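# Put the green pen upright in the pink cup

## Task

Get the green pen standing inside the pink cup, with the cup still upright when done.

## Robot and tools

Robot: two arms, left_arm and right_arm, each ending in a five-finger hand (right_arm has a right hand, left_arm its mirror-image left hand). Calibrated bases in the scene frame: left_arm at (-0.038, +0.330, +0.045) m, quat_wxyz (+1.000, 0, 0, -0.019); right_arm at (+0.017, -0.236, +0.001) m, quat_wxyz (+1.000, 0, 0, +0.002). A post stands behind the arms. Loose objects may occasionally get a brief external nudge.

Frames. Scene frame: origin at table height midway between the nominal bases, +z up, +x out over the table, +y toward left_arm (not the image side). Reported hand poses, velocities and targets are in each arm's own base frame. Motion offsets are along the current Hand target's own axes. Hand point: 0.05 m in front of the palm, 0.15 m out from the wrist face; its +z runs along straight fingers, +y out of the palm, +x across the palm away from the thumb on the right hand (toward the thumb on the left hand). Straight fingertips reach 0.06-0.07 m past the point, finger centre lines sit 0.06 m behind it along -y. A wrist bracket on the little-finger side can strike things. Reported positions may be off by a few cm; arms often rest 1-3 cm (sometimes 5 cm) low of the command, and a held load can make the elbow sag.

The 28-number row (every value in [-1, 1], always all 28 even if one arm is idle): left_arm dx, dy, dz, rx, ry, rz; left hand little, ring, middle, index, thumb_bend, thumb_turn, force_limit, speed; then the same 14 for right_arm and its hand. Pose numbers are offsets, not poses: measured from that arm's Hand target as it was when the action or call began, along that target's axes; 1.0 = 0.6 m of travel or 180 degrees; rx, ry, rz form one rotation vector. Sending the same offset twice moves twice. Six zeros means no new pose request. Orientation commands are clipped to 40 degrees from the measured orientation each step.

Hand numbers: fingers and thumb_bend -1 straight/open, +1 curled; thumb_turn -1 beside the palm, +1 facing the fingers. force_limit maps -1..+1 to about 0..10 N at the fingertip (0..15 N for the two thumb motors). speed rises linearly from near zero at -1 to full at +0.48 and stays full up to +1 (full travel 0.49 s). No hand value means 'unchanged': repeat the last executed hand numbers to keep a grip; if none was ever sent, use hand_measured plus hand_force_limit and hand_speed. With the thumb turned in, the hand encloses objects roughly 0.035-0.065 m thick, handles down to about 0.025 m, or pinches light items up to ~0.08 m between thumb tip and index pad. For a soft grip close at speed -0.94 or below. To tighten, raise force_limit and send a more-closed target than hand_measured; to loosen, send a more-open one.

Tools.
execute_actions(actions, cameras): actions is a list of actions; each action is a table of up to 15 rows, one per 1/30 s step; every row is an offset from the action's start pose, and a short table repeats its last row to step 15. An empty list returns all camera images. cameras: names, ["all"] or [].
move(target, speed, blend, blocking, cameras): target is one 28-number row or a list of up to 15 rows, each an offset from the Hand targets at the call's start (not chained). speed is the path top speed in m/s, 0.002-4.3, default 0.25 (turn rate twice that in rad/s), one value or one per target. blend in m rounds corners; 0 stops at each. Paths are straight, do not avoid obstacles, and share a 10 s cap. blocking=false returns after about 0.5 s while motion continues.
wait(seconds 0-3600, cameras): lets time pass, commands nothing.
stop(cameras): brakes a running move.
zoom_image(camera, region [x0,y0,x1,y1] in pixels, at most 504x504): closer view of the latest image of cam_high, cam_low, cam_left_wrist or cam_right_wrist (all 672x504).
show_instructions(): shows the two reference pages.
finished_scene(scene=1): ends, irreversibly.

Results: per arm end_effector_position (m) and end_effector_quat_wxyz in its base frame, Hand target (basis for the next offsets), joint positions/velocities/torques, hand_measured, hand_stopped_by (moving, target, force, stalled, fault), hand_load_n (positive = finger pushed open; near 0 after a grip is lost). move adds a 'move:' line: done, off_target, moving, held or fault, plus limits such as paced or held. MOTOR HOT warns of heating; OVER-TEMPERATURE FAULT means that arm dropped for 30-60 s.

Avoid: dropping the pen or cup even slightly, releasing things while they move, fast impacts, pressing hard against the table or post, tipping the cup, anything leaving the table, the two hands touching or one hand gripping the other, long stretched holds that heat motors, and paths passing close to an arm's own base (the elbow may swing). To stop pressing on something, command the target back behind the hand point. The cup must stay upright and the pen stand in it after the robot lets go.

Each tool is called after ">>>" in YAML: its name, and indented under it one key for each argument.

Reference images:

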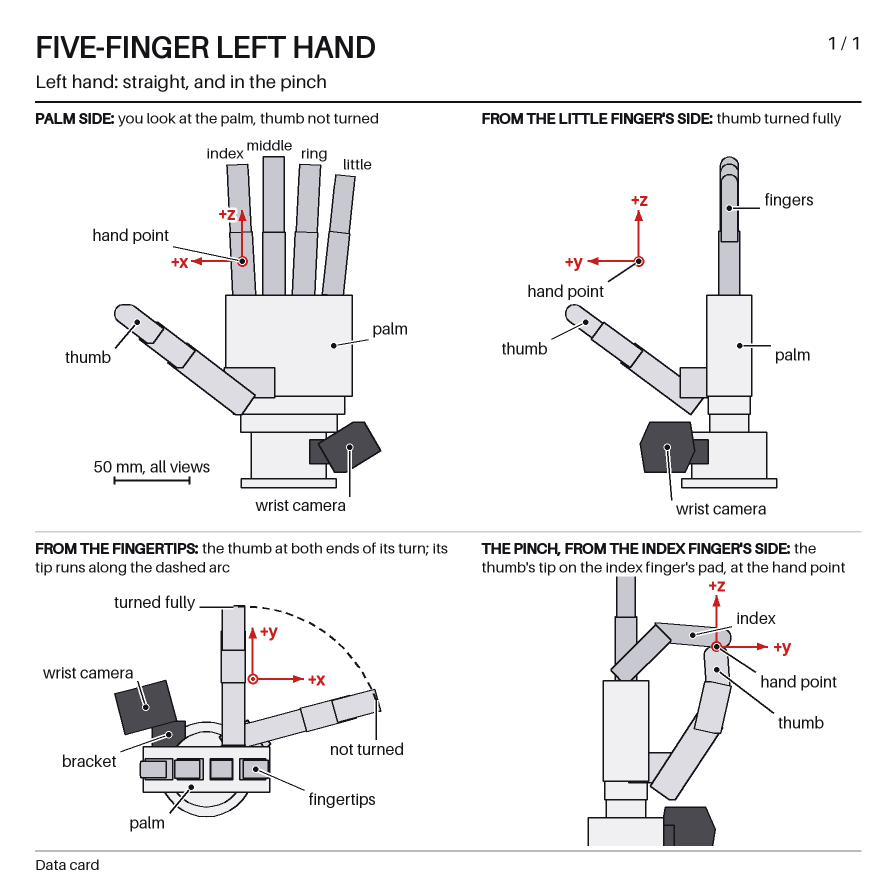

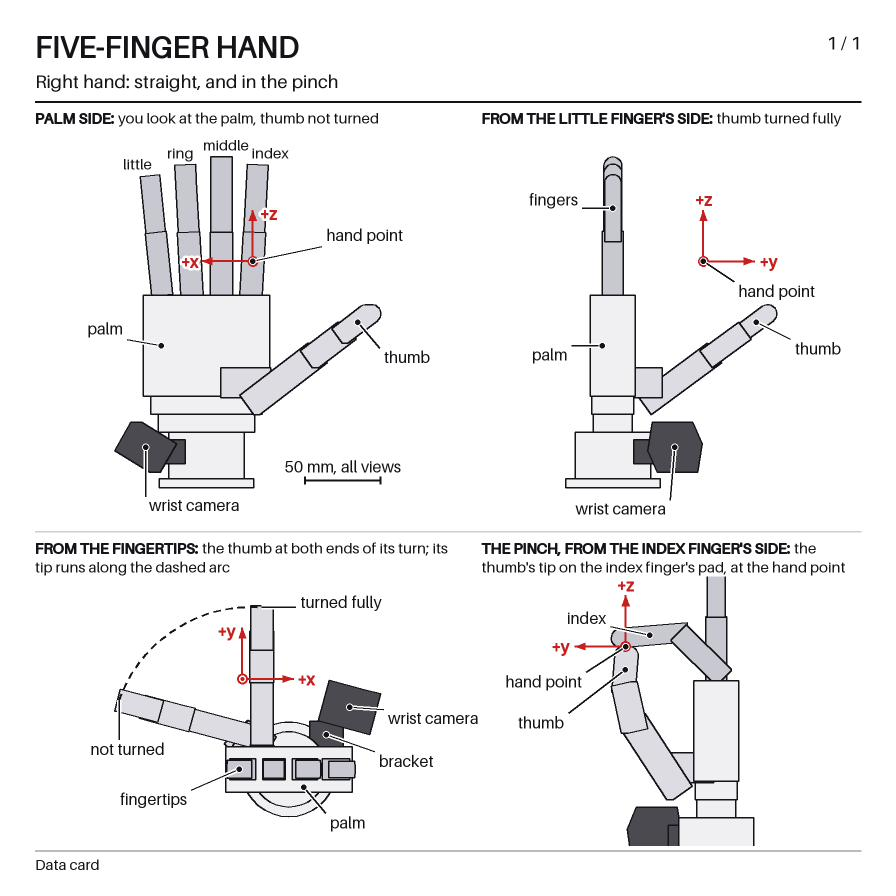

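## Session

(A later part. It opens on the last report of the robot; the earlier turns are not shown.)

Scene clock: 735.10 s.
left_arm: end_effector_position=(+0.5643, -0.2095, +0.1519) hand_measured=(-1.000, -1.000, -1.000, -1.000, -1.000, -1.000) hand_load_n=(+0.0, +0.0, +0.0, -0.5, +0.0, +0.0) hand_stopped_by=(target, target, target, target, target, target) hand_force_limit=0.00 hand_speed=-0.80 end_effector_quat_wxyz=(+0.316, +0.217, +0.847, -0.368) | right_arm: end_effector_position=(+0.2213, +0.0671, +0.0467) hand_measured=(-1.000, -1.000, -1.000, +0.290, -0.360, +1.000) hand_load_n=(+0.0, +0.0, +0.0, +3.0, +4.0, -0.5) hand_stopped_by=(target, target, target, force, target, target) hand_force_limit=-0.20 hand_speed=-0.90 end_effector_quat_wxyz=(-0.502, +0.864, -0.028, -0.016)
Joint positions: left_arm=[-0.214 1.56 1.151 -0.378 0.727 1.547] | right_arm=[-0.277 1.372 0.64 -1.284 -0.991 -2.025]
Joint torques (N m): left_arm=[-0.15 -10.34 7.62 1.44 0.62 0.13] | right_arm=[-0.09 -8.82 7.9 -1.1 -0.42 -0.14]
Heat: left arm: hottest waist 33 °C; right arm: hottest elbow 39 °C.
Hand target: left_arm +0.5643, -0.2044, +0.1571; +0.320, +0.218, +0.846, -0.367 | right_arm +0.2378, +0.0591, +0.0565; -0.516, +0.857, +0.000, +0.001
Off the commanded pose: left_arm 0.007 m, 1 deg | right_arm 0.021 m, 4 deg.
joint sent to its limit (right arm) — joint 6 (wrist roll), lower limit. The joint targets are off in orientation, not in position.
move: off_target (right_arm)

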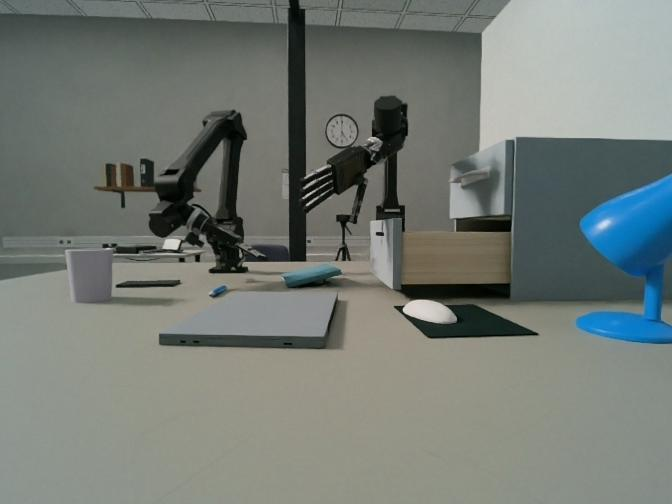

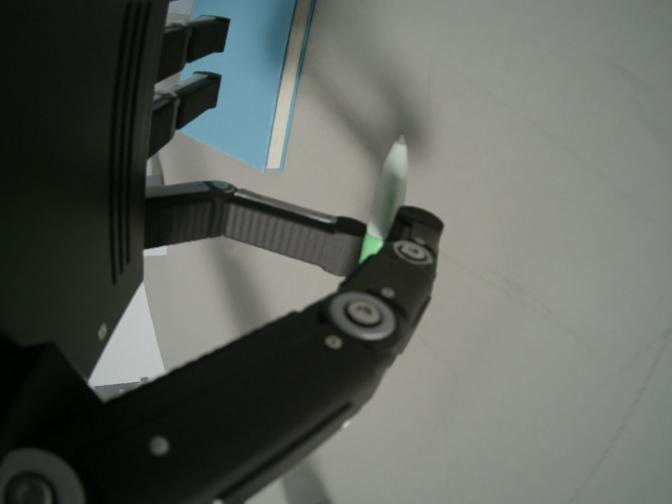

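>>> move:
  target:
    - [0,0,0,0,0,0,-1,-1,-1,-1,-1,-1,0,-0.8, 0,-0.118,-0.0624,0,0,0,-1,-1,-1,0.52,-0.36,1,-0.2,-0.9]
    - [0,0,0,0,0,0,-1,-1,-1,-1,-1,-1,0,-0.8, 0.1533,-0.2008,-0.312,-0.238,0.402,-0.157,-1,-1,-1,0.52,-0.36,1,-0.2,-0.9]
  speed: 0.18
  blend: [0.03,0]
  cameras: ["cam_high","cam_low","cam_right_wrist"]

Scene clock: 817.87 s.
left_arm: end_effector_position=(+0.5643, -0.2095, +0.1519) hand_measured=(-1.000, -1.000, -1.000, -1.000, -1.000, -1.000) hand_load_n=(+0.0, +0.0, +0.0, +0.0, +0.0, +0.0) hand_stopped_by=(target, target, target, target, target, target) hand_force_limit=0.00 hand_speed=-0.80 end_effector_quat_wxyz=(+0.316, +0.217, +0.847, -0.368) | right_arm: end_effector_position=(+0.3277, -0.0531, +0.2496) hand_measured=(-1.000, -1.000, -1.000, +0.290, -0.360, +1.000) hand_load_n=(+0.0, +0.0, +0.0, +3.0, +3.5, -0.5) hand_stopped_by=(target, target, target, force, target, target) hand_force_limit=-0.20 hand_speed=-0.90 end_effector_quat_wxyz=(-0.076, +0.791, -0.108, +0.597)
Joint positions: left_arm=[-0.214 1.56 1.151 -0.378 0.727 1.547] | right_arm=[-0.006 0.409 0.471 -0.341 0.002 -1.308]
Joint torques (N m): left_arm=[-0.97 -9.64 7.61 1.59 0.66 0.15] | right_arm=[1.32 0.38 8.17 3.3 0.16 -0.05]
Heat: left arm: hottest waist 33 °C; right arm: hottest elbow 41 °C.
Hand target: left_arm +0.5643, -0.2044, +0.1571; +0.320, +0.218, +0.846, -0.367 | right_arm +0.3294, -0.0500, +0.2506; -0.079, +0.787, -0.104, +0.604
Off the commanded pose: left_arm 0.007 m, 1 deg | right_arm 0.004 m, 1 deg.
move: done

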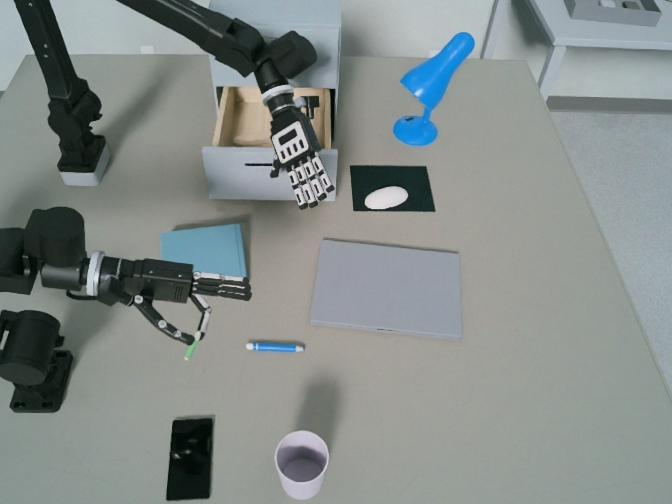

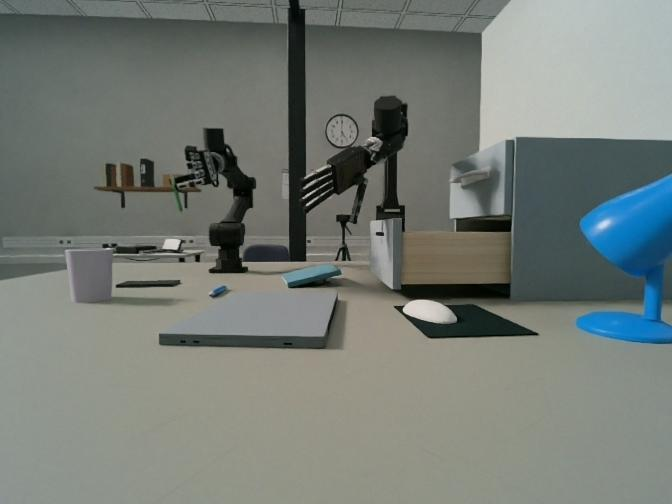

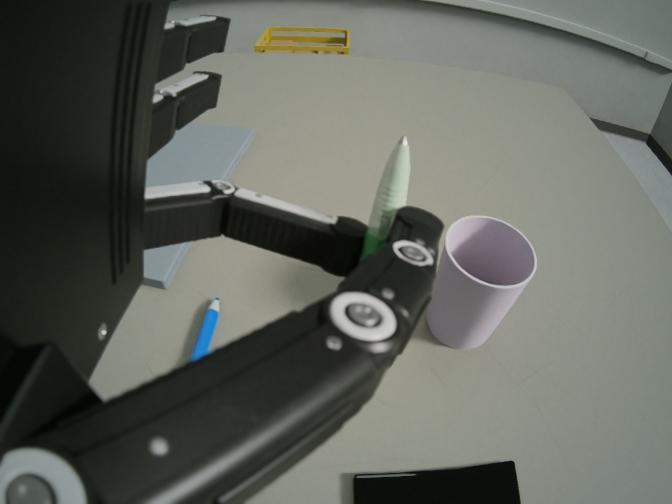

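>>> zoom_image:
  camera: "cam_high"
  region: [90, 220, 350, 504]

>>> zoom_image:
  camera: "cam_low"
  region: [50, 120, 260, 310]

Scaled by 1.775.

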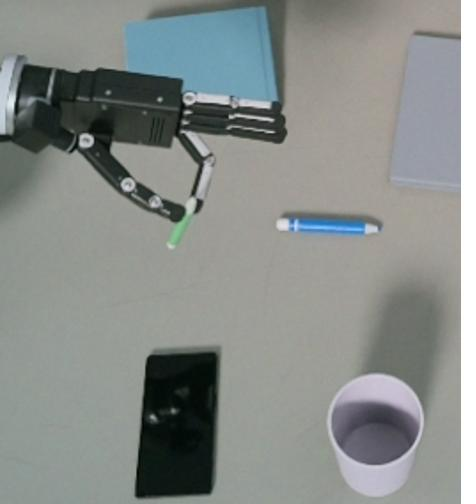

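Scaled by 2.400.

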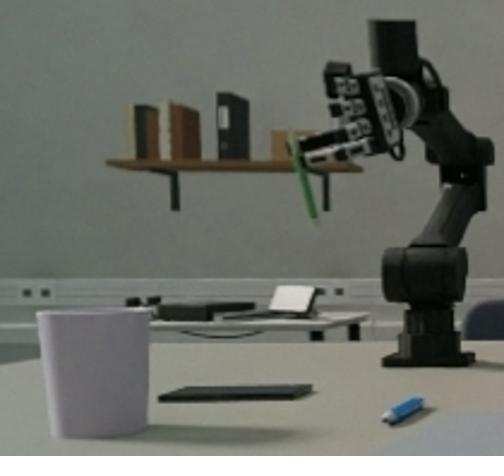

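>>> move:
  target: [0,0,0,0,0,0,-1,-1,-1,-1,-1,-1,0,-0.8, 0.0524,0.2016,0.2517,0,0,0,-1,-1,-1,0.52,-0.36,1,-0.2,-0.9]
  speed: 0.12
  cameras: ["cam_high","cam_low","cam_right_wrist"]

>>> zoom_image:
  camera: "cam_high"
  region: [190, 320, 400, 504]

>>> zoom_image:
  camera: "cam_low"
  region: [30, 120, 240, 310]

Scene clock: 866.77 s.
left_arm: end_effector_position=(+0.5643, -0.2095, +0.1519) hand_measured=(-1.000, -1.000, -1.000, -1.000, -1.000, -1.000) hand_load_n=(+0.0, +0.0, +0.0, +0.0, -0.5, +0.0) hand_stopped_by=(target, target, target, target, target, target) hand_force_limit=0.00 hand_speed=-0.80 end_effector_quat_wxyz=(+0.316, +0.217, +0.847, -0.368) | right_arm: end_effector_position=(+0.4556, -0.1624, +0.1790) hand_measured=(-1.000, -1.000, -1.000, +0.290, -0.360, +1.000) hand_load_n=(+0.0, +0.0, +0.0, +3.0, +3.5, -0.5) hand_stopped_by=(target, target, target, force, target, target) hand_force_limit=-0.20 hand_speed=-0.90 end_effector_quat_wxyz=(-0.091, +0.803, -0.117, +0.578)
Joint positions: left_arm=[-0.214 1.56 1.151 -0.378 0.727 1.547] | right_arm=[-0.385 1.086 0.575 0.165 -0.375 -1.402]
Joint torques (N m): left_arm=[-0.15 -10.17 7.56 1.48 0.67 0.14] | right_arm=[-0.85 -5.71 11.69 2.96 -0.1 -0.19]
Heat: left arm: hottest shoulder 33 °C; right arm: hottest elbow 41 °C.
Hand target: left_arm +0.5643, -0.2044, +0.1571; +0.320, +0.218, +0.846, -0.367 | right_arm +0.4750, -0.1750, +0.2108; -0.079, +0.786, -0.104, +0.604
Off the commanded pose: left_arm 0.007 m, 1 deg | right_arm 0.039 m, 4 deg.
move: off_target (right_arm)

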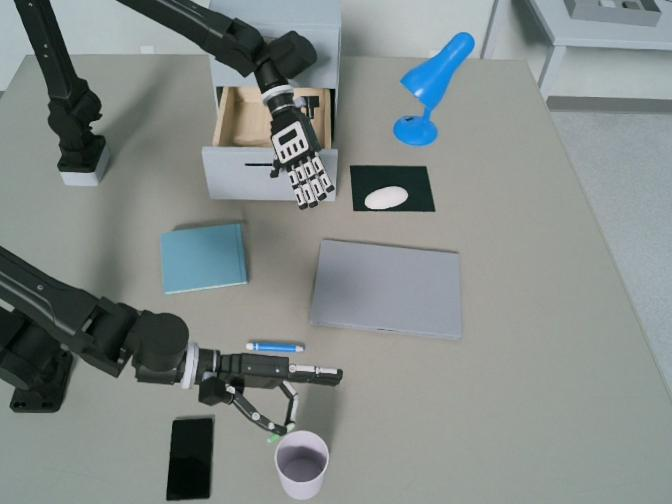

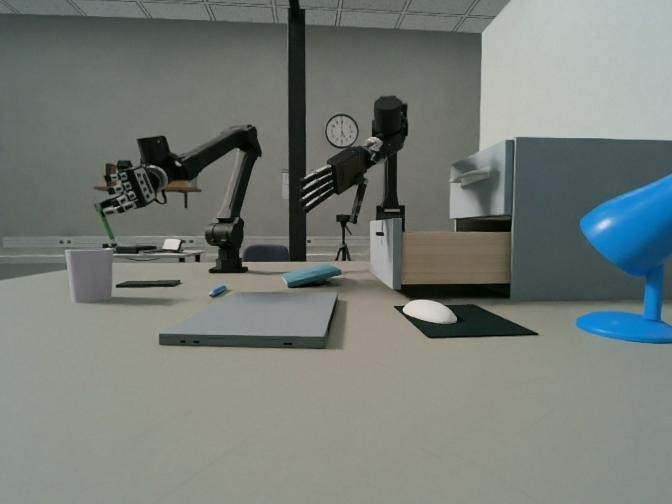

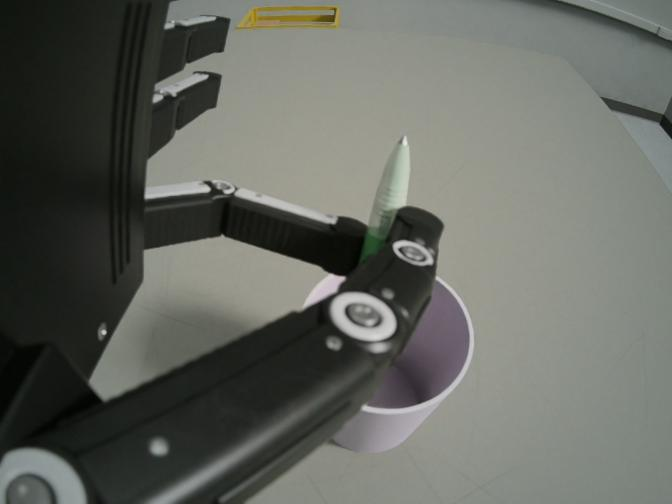

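Scaled by 2.400.

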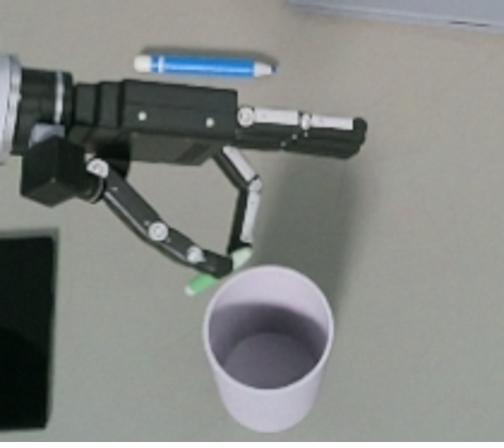

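Scaled by 2.400.

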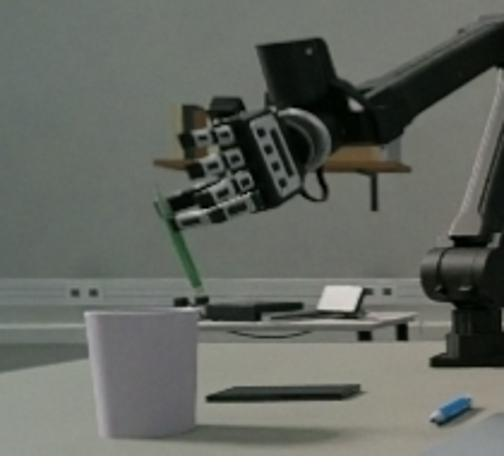

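>>> move:
  target:
    - [0,0,0,0,0,0,-1,-1,-1,-1,-1,-1,0,-0.8, 0.062,-0.0167,-0.0173,0,0,0,-1,-1,-1,0.52,-0.36,1,-0.2,-0.9]
    - [0,0,0,0,0,0,-1,-1,-1,-1,-1,-1,0,-0.8, 0.0875,0.0025,0.0552,0,0,0,-1,-1,-1,0.52,-0.36,1,-0.2,-0.9]
  speed: 0.08
  cameras: ["cam_high","cam_low","cam_right_wrist"]

>>> zoom_image:
  camera: "cam_high"
  region: [230, 350, 380, 504]

>>> zoom_image:
  camera: "cam_low"
  region: [30, 140, 210, 310]

Scene clock: 904.83 s.
left_arm: end_effector_position=(+0.5643, -0.2095, +0.1519) hand_measured=(-1.000, -1.000, -1.000, -1.000, -1.000, -1.000) hand_load_n=(+0.0, +0.0, +0.0, +0.0, +0.0, +0.0) hand_stopped_by=(target, target, target, target, target, target) hand_force_limit=0.00 hand_speed=-0.80 end_effector_quat_wxyz=(+0.316, +0.217, +0.847, -0.368) | right_arm: end_effector_position=(+0.5000, -0.1810, +0.2179) hand_measured=(-1.000, -1.000, -1.000, +0.290, -0.360, +1.000) hand_load_n=(+0.0, +0.0, +0.0, +3.0, +3.5, -0.5) hand_stopped_by=(target, target, target, force, target, target) hand_force_limit=-0.20 hand_speed=-0.90 end_effector_quat_wxyz=(-0.090, +0.803, -0.117, +0.578)
Joint positions: left_arm=[-0.214 1.56 1.151 -0.378 0.727 1.547] | right_arm=[-0.385 1.175 0.752 0.077 -0.373 -1.402]
Joint torques (N m): left_arm=[-0.21 -10.29 7.61 1.51 0.65 0.13] | right_arm=[0.26 -8.29 11.88 2.91 0.08 -0.16]
Heat: left arm: hottest shoulder 33 °C; right arm: hottest elbow 47 °C.
Hand target: left_arm +0.5643, -0.2044, +0.1571; +0.320, +0.218, +0.846, -0.367 | right_arm +0.5200, -0.1901, +0.2508; -0.079, +0.786, -0.104, +0.604
Off the commanded pose: left_arm 0.007 m, 1 deg | right_arm 0.040 m, 4 deg.
move: off_target (right_arm)

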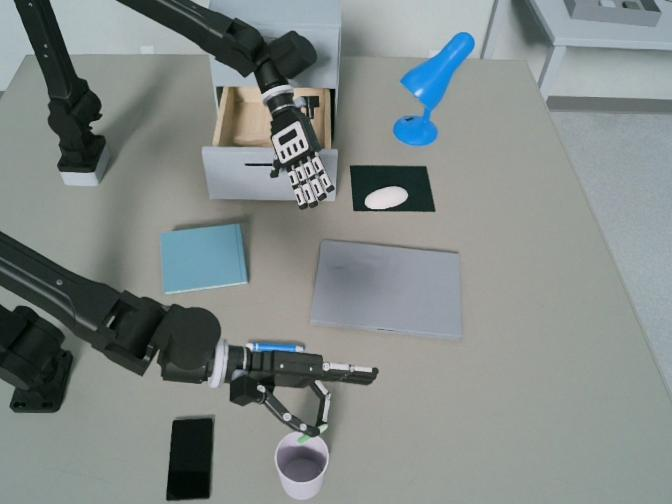

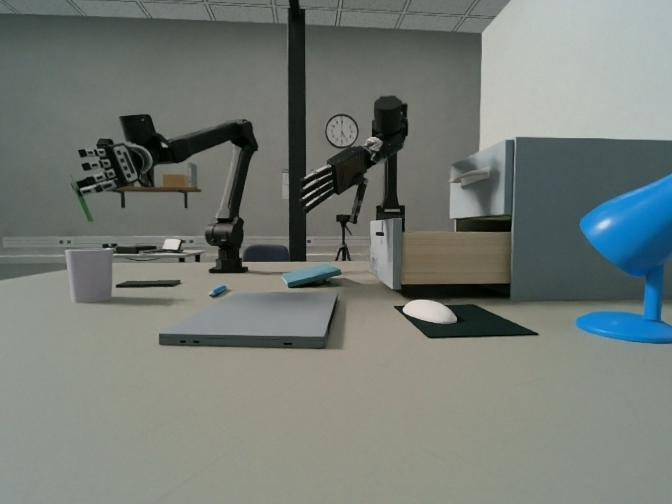

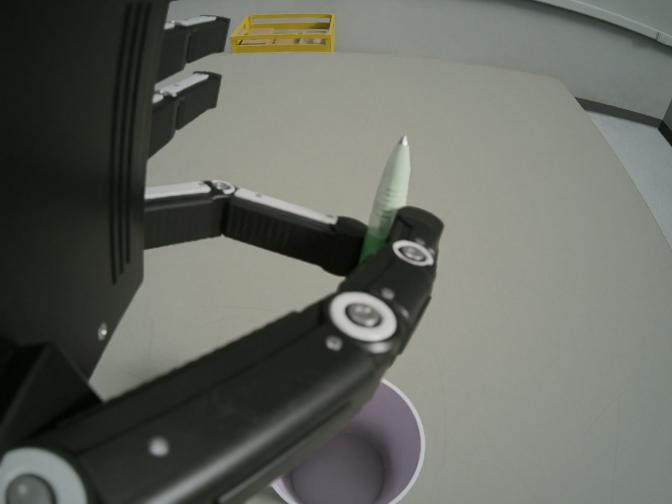

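Scaled by 3.273.

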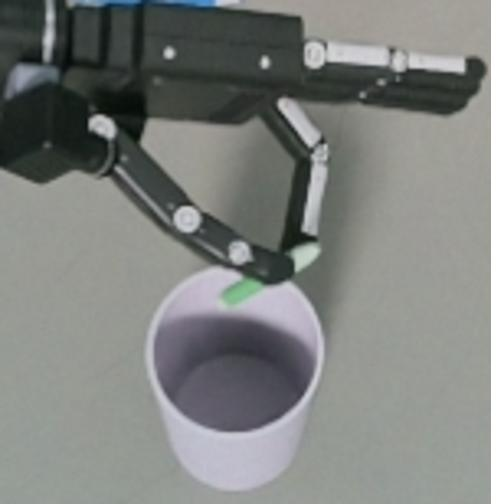

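Scaled by 2.800.

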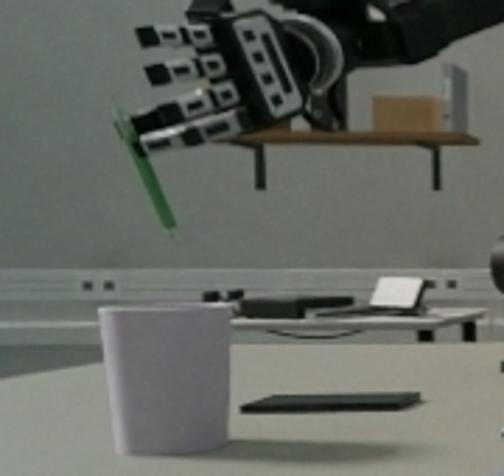

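>>> move:
  target: [0,0,0,0,0,0,-1,-1,-1,-1,-1,-1,0,-0.8, -0.052,-0.0119,-0.015,0.0045,0.045,-0.027,-1,-1,-1,0.52,-0.36,1,-0.2,-0.9]
  speed: 0.08
  cameras: ["cam_high","cam_low","cam_right_wrist"]

>>> zoom_image:
  camera: "cam_high"
  region: [230, 350, 380, 504]

>>> zoom_image:
  camera: "cam_low"
  region: [30, 140, 210, 310]

Scene clock: 1029.43 s.
left_arm: end_effector_position=(+0.5643, -0.2095, +0.1519) hand_measured=(-1.000, -1.000, -1.000, -1.000, -1.000, -1.000) hand_load_n=(+0.0, +0.0, +0.0, +0.0, +0.0, +0.0) hand_stopped_by=(target, target, target, target, target, target) hand_force_limit=0.00 hand_speed=-0.80 end_effector_quat_wxyz=(+0.316, +0.217, +0.847, -0.368) | right_arm: end_effector_position=(+0.5019, -0.1792, +0.2293) hand_measured=(-1.000, -1.000, -1.000, +0.290, -0.360, +1.000) hand_load_n=(+0.0, +0.0, +0.0, +3.0, +4.0, -0.5) hand_stopped_by=(target, target, target, force, target, target) hand_force_limit=-0.20 hand_speed=-0.90 end_effector_quat_wxyz=(-0.054, +0.745, -0.080, +0.660)
Joint positions: left_arm=[-0.214 1.56 1.151 -0.378 0.727 1.547] | right_arm=[-0.365 1.181 0.623 0.427 -0.337 -1.425]
Joint torques (N m): left_arm=[-0.32 -10.58 7.49 1.36 0.65 0.16] | right_arm=[1.44 -7.65 6.98 3.23 0.12 -0.21]
Heat: left arm: hottest shoulder 33 °C; right arm: hottest elbow 47 °C.
Hand target: left_arm +0.5643, -0.2044, +0.1571; +0.320, +0.218, +0.846, -0.367 | right_arm +0.5040, -0.1750, +0.2259; -0.052, +0.745, -0.071, +0.661
Off the commanded pose: left_arm 0.007 m, 1 deg | right_arm 0.006 m, 1 deg.
move: done

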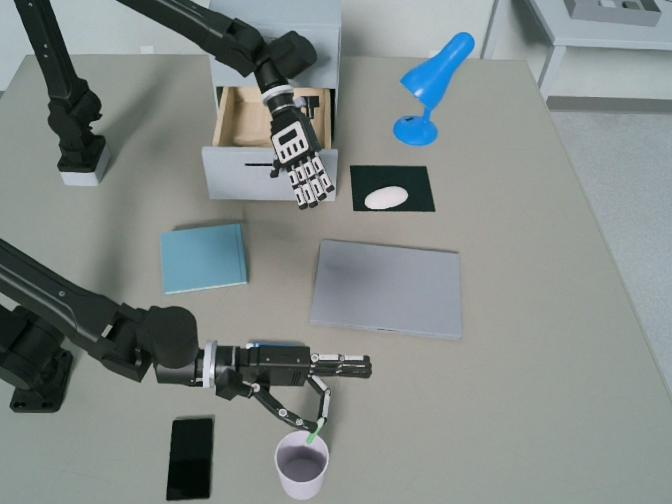

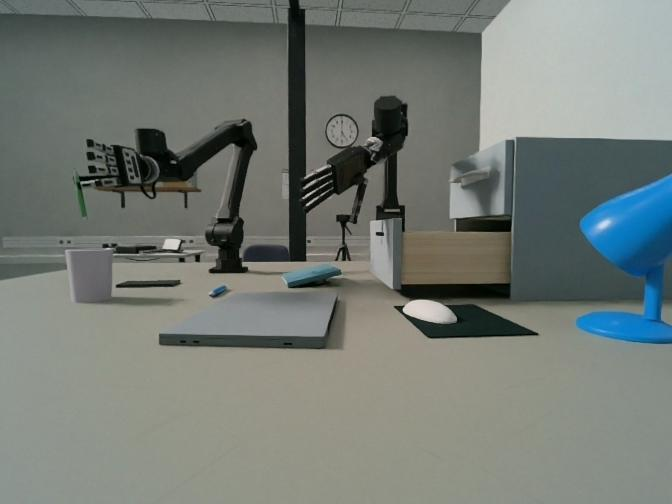

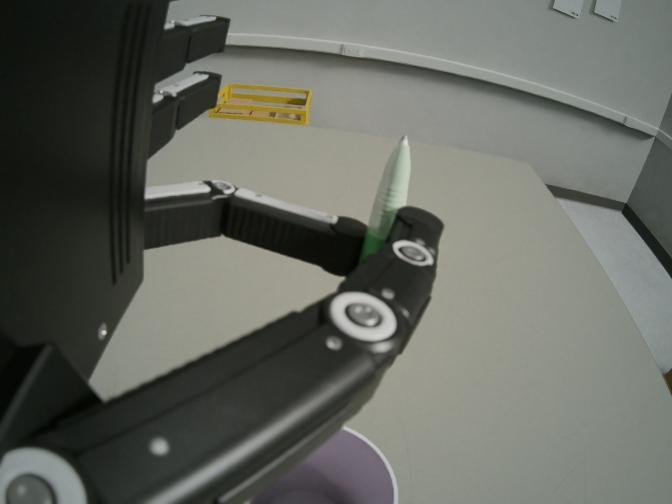

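Scaled by 3.273.

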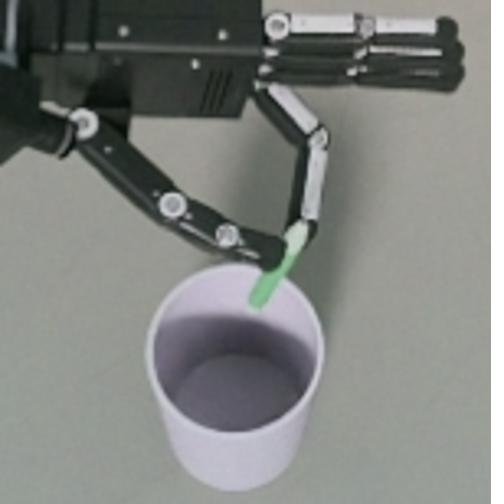

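Scaled by 2.800.

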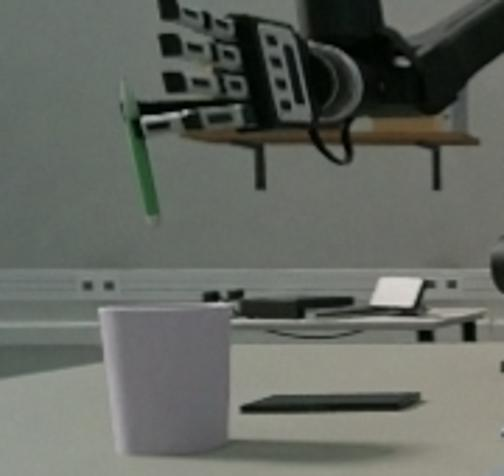

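>>> move:
  target:
    - [0,0,0,0,0,0,-1,-1,-1,-1,-1,-1,0,-0.8, -0.0562,-0.0142,-0.016,0,0,0,-1,-1,-1,0.52,-0.36,1,-0.2,-0.9]
    - [0,0,0,0,0,0,-1,-1,-1,-1,-1,-1,0,-0.8, -0.1455,0.0028,-0.0047,0,0,0,-1,-1,-1,0.52,-0.36,1,-0.2,-0.9]
  speed: 0.06
  cameras: ["cam_high","cam_low","cam_right_wrist"]

>>> zoom_image:
  camera: "cam_high"
  region: [230, 350, 380, 504]

>>> zoom_image:
  camera: "cam_low"
  region: [30, 140, 210, 310]

Scene clock: 1054.17 s.
left_arm: end_effector_position=(+0.5643, -0.2095, +0.1519) hand_measured=(-1.000, -1.000, -1.000, -1.000, -1.000, -1.000) hand_load_n=(+0.0, +0.0, +0.0, +0.0, +0.0, +0.0) hand_stopped_by=(target, target, target, target, target, target) hand_force_limit=0.00 hand_speed=-0.80 end_effector_quat_wxyz=(+0.316, +0.217, +0.847, -0.368) | right_arm: end_effector_position=(+0.4904, -0.1654, +0.1417) hand_measured=(-1.000, -1.000, -1.000, +0.290, -0.360, +1.000) hand_load_n=(+0.0, +0.0, -0.5, +3.0, +4.0, -0.5) hand_stopped_by=(target, target, target, force, target, target) hand_force_limit=-0.20 hand_speed=-0.90 end_effector_quat_wxyz=(-0.053, +0.746, -0.080, +0.659)
Joint positions: left_arm=[-0.214 1.56 1.151 -0.378 0.727 1.547] | right_arm=[-0.337 1.362 0.469 0.76 -0.309 -1.425]
Joint torques (N m): left_arm=[-0.26 -10.34 7.56 1.44 0.64 0.14] | right_arm=[0.91 -8.29 5.61 2.91 0.09 -0.13]
Heat: left arm: hottest shoulder 33 °C; right arm: hottest elbow 46 °C.
Hand target: left_arm +0.5643, -0.2044, +0.1571; +0.320, +0.218, +0.846, -0.367 | right_arm +0.4910, -0.1615, +0.1403; -0.052, +0.745, -0.071, +0.661
Off the commanded pose: left_arm 0.007 m, 1 deg | right_arm 0.004 m, 1 deg.
move: done

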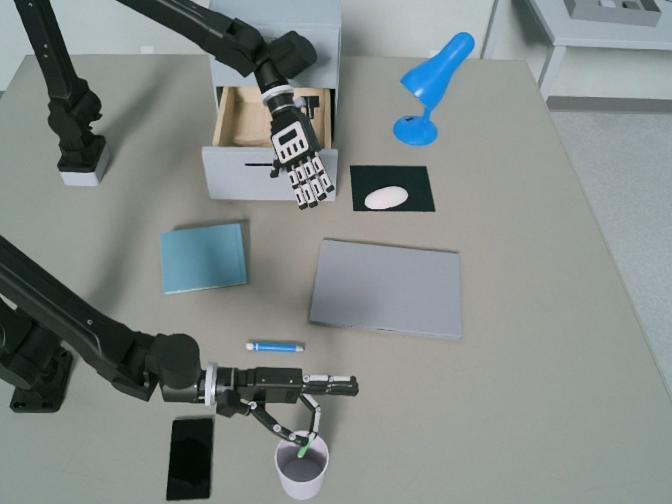

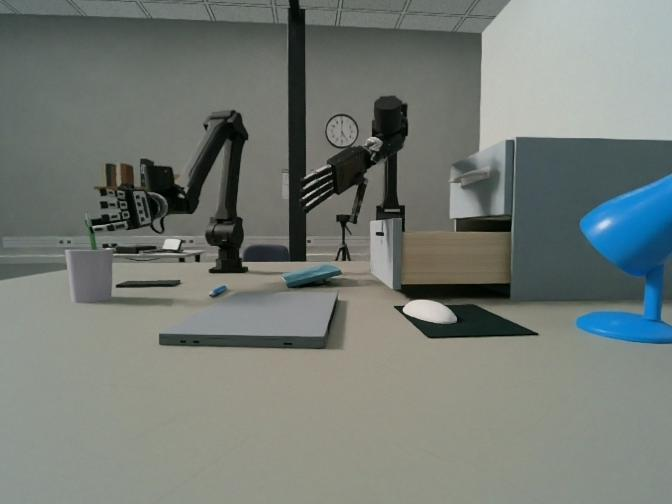

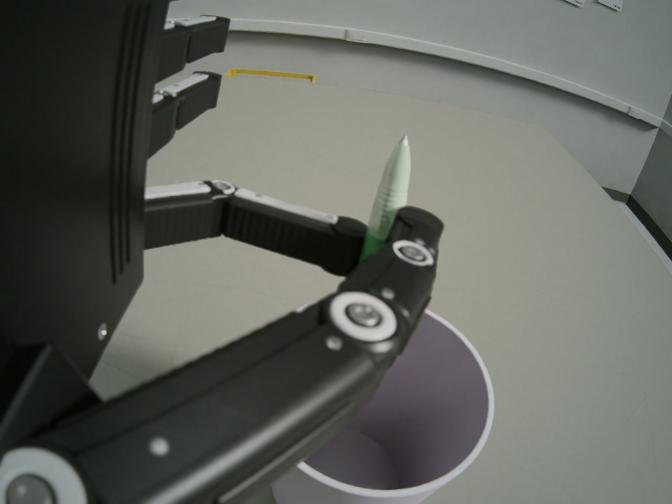

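Scaled by 3.273.

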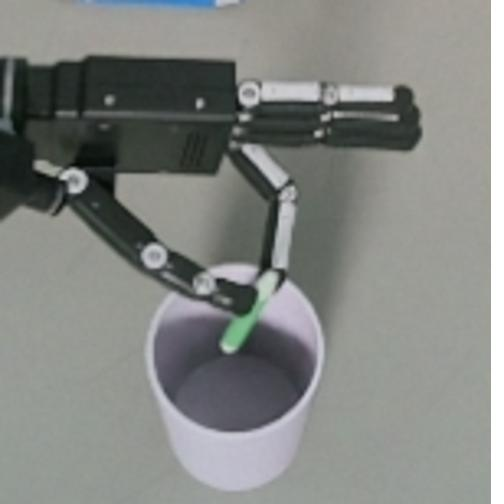

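Scaled by 2.800.

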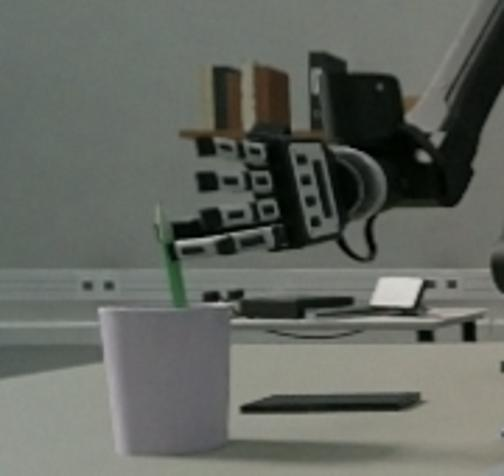

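>>> move:
  target: [0,0,0,0,0,0,-1,-1,-1,-1,-1,-1,0,-0.8, -0.0374,0.0071,0.0047,0,0,0,-1,-1,-1,0.52,-0.36,1,-0.2,-0.9]
  speed: 0.04
  cameras: ["cam_high","cam_low","cam_right_wrist"]

>>> zoom_image:
  camera: "cam_high"
  region: [250, 380, 350, 504]

>>> zoom_image:
  camera: "cam_low"
  region: [50, 200, 160, 310]

Scene clock: 1094.90 s.
left_arm: end_effector_position=(+0.5643, -0.2095, +0.1519) hand_measured=(-1.000, -1.000, -1.000, -1.000, -1.000, -1.000) hand_load_n=(+0.0, -0.5, -0.5, -0.5, +0.0, +0.0) hand_stopped_by=(target, target, target, target, target, target) hand_force_limit=0.00 hand_speed=-0.80 end_effector_quat_wxyz=(+0.316, +0.217, +0.847, -0.368) | right_arm: end_effector_position=(+0.4910, -0.1656, +0.1192) hand_measured=(-1.000, -1.000, -1.000, +0.290, -0.360, +1.000) hand_load_n=(+0.0, +0.0, +0.0, +3.0, +3.5, -0.5) hand_stopped_by=(target, target, target, force, target, target) hand_force_limit=-0.20 hand_speed=-0.90 end_effector_quat_wxyz=(-0.053, +0.746, -0.079, +0.659)
Joint positions: left_arm=[-0.214 1.56 1.151 -0.378 0.727 1.547] | right_arm=[-0.337 1.445 0.45 0.862 -0.309 -1.425]
Joint torques (N m): left_arm=[-0.15 -10.23 7.54 1.57 0.63 0.15] | right_arm=[0.79 -8.59 5.09 3.04 0.03 -0.17]
Heat: left arm: hottest shoulder 33 °C; right arm: hottest elbow 44 °C.
Hand target: left_arm +0.5643, -0.2044, +0.1571; +0.320, +0.218, +0.846, -0.367 | right_arm +0.4910, -0.1618, +0.1173; -0.052, +0.745, -0.071, +0.661
Off the commanded pose: left_arm 0.007 m, 1 deg | right_arm 0.004 m, 1 deg.
move: done

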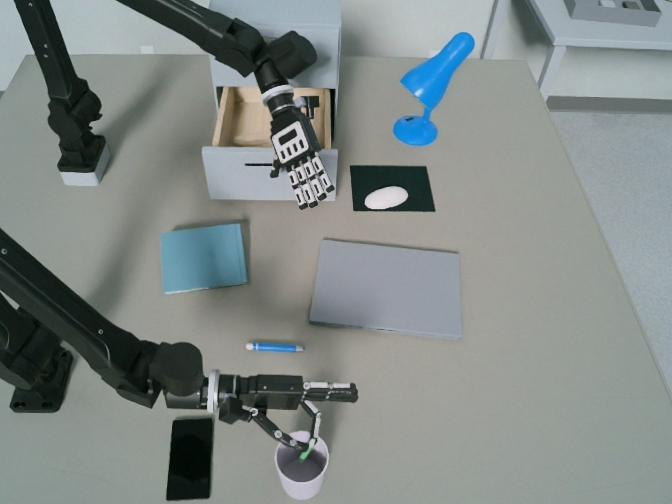

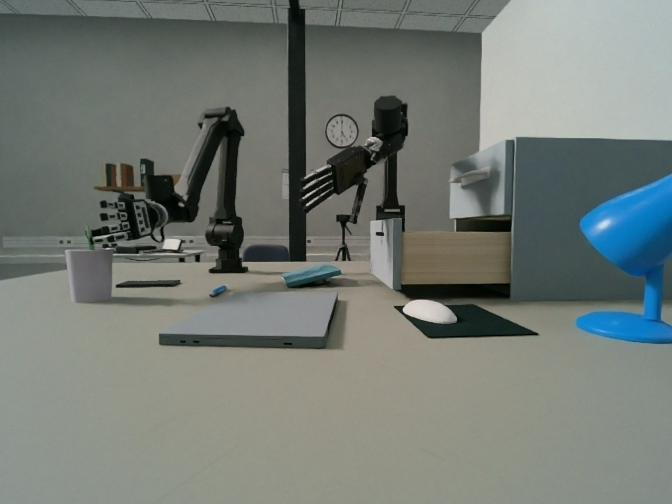

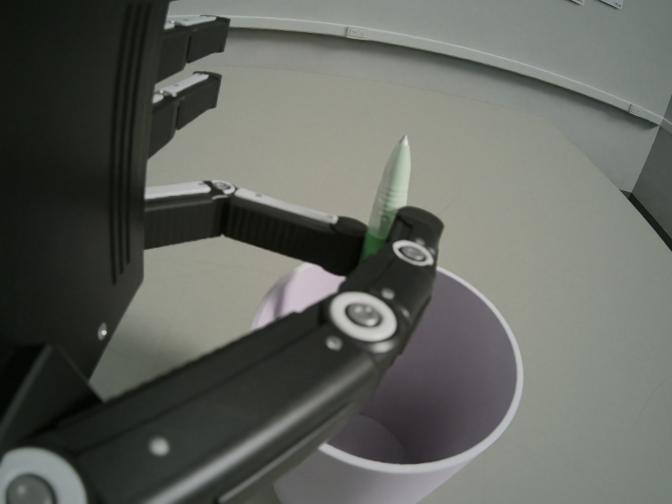

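Scaled by 4.065.

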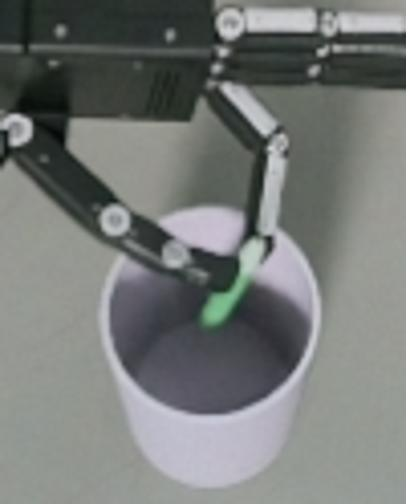

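Scaled by 4.582.

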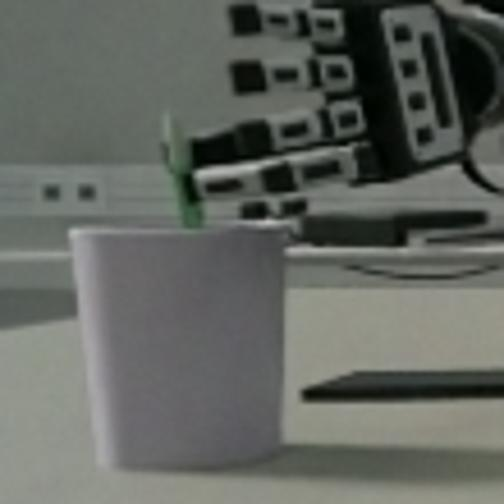

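>>> move:
  target: [0,0,0,0,0,0,-1,-1,-1,-1,-1,-1,0,-0.8, -0.0147,0.0028,0.0019,0,0,0,-1,-1,-1,0.52,-0.36,1,-0.2,-0.9]
  speed: 0.03
  cameras: ["cam_high","cam_low","cam_right_wrist"]

>>> zoom_image:
  camera: "cam_high"
  region: [250, 380, 350, 504]

>>> zoom_image:
  camera: "cam_low"
  region: [50, 200, 160, 310]

Scene clock: 1109.90 s.
left_arm: end_effector_position=(+0.5643, -0.2095, +0.1519) hand_measured=(-1.000, -1.000, -1.000, -1.000, -1.000, -1.000) hand_load_n=(+0.0, +0.0, +0.0, +0.0, +0.0, +0.0) hand_stopped_by=(target, target, target, target, target, target) hand_force_limit=0.00 hand_speed=-0.80 end_effector_quat_wxyz=(+0.316, +0.217, +0.847, -0.368) | right_arm: end_effector_position=(+0.4911, -0.1656, +0.1097) hand_measured=(-1.000, -1.000, -1.000, +0.290, -0.360, +1.000) hand_load_n=(-0.5, +0.0, +0.0, +3.0, +3.5, -0.5) hand_stopped_by=(target, target, target, force, target, target) hand_force_limit=-0.20 hand_speed=-0.90 end_effector_quat_wxyz=(-0.053, +0.746, -0.080, +0.659)
Joint positions: left_arm=[-0.214 1.56 1.151 -0.378 0.727 1.547] | right_arm=[-0.337 1.48 0.444 0.903 -0.309 -1.425]
Joint torques (N m): left_arm=[-0.09 -10.17 7.53 1.48 0.62 0.17] | right_arm=[0.85 -9.05 4.82 3.23 0.04 -0.14]
Heat: left arm: hottest shoulder 33 °C; right arm: hottest elbow 43 °C.
Hand target: left_arm +0.5643, -0.2044, +0.1571; +0.320, +0.218, +0.846, -0.367 | right_arm +0.4911, -0.1619, +0.1083; -0.052, +0.745, -0.071, +0.661
Off the commanded pose: left_arm 0.007 m, 1 deg | right_arm 0.004 m, 1 deg.
move: done

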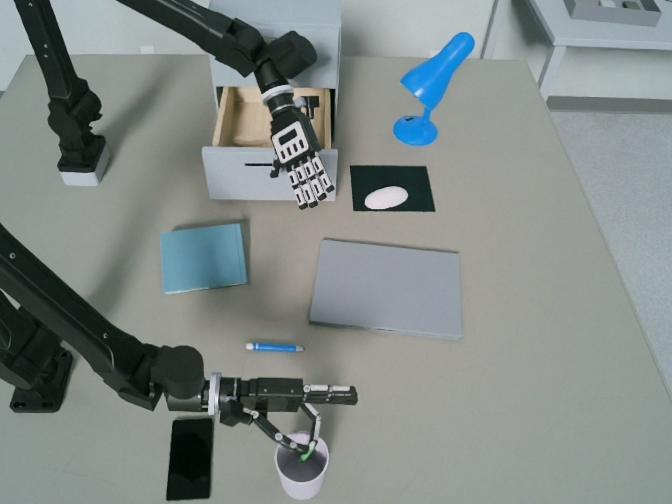

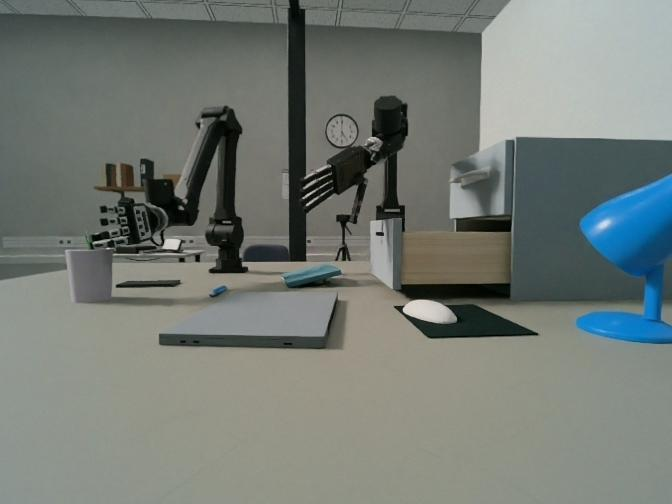

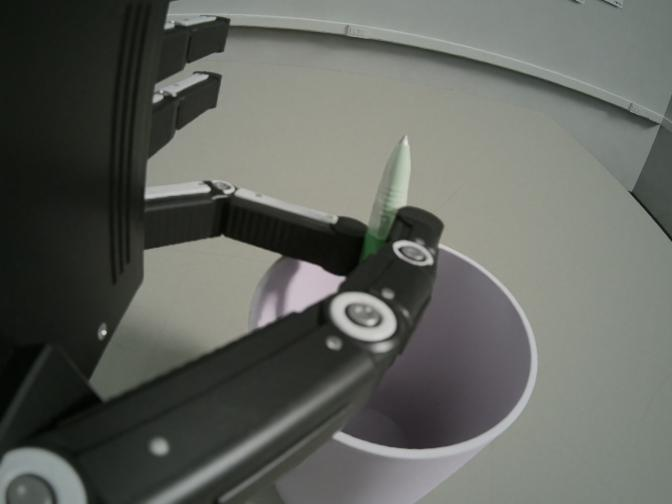

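Scaled by 4.065.

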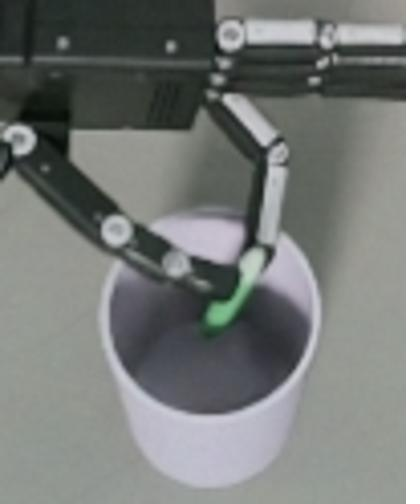

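Scaled by 4.582.

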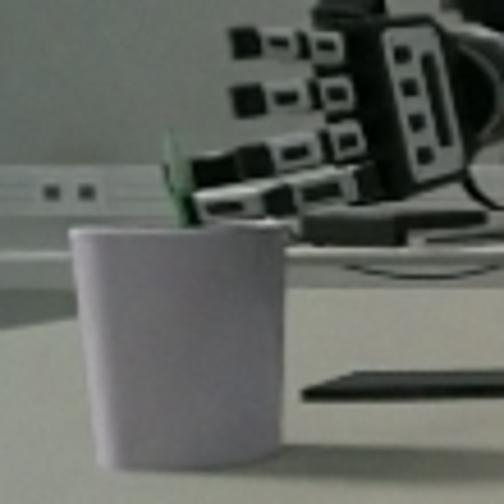

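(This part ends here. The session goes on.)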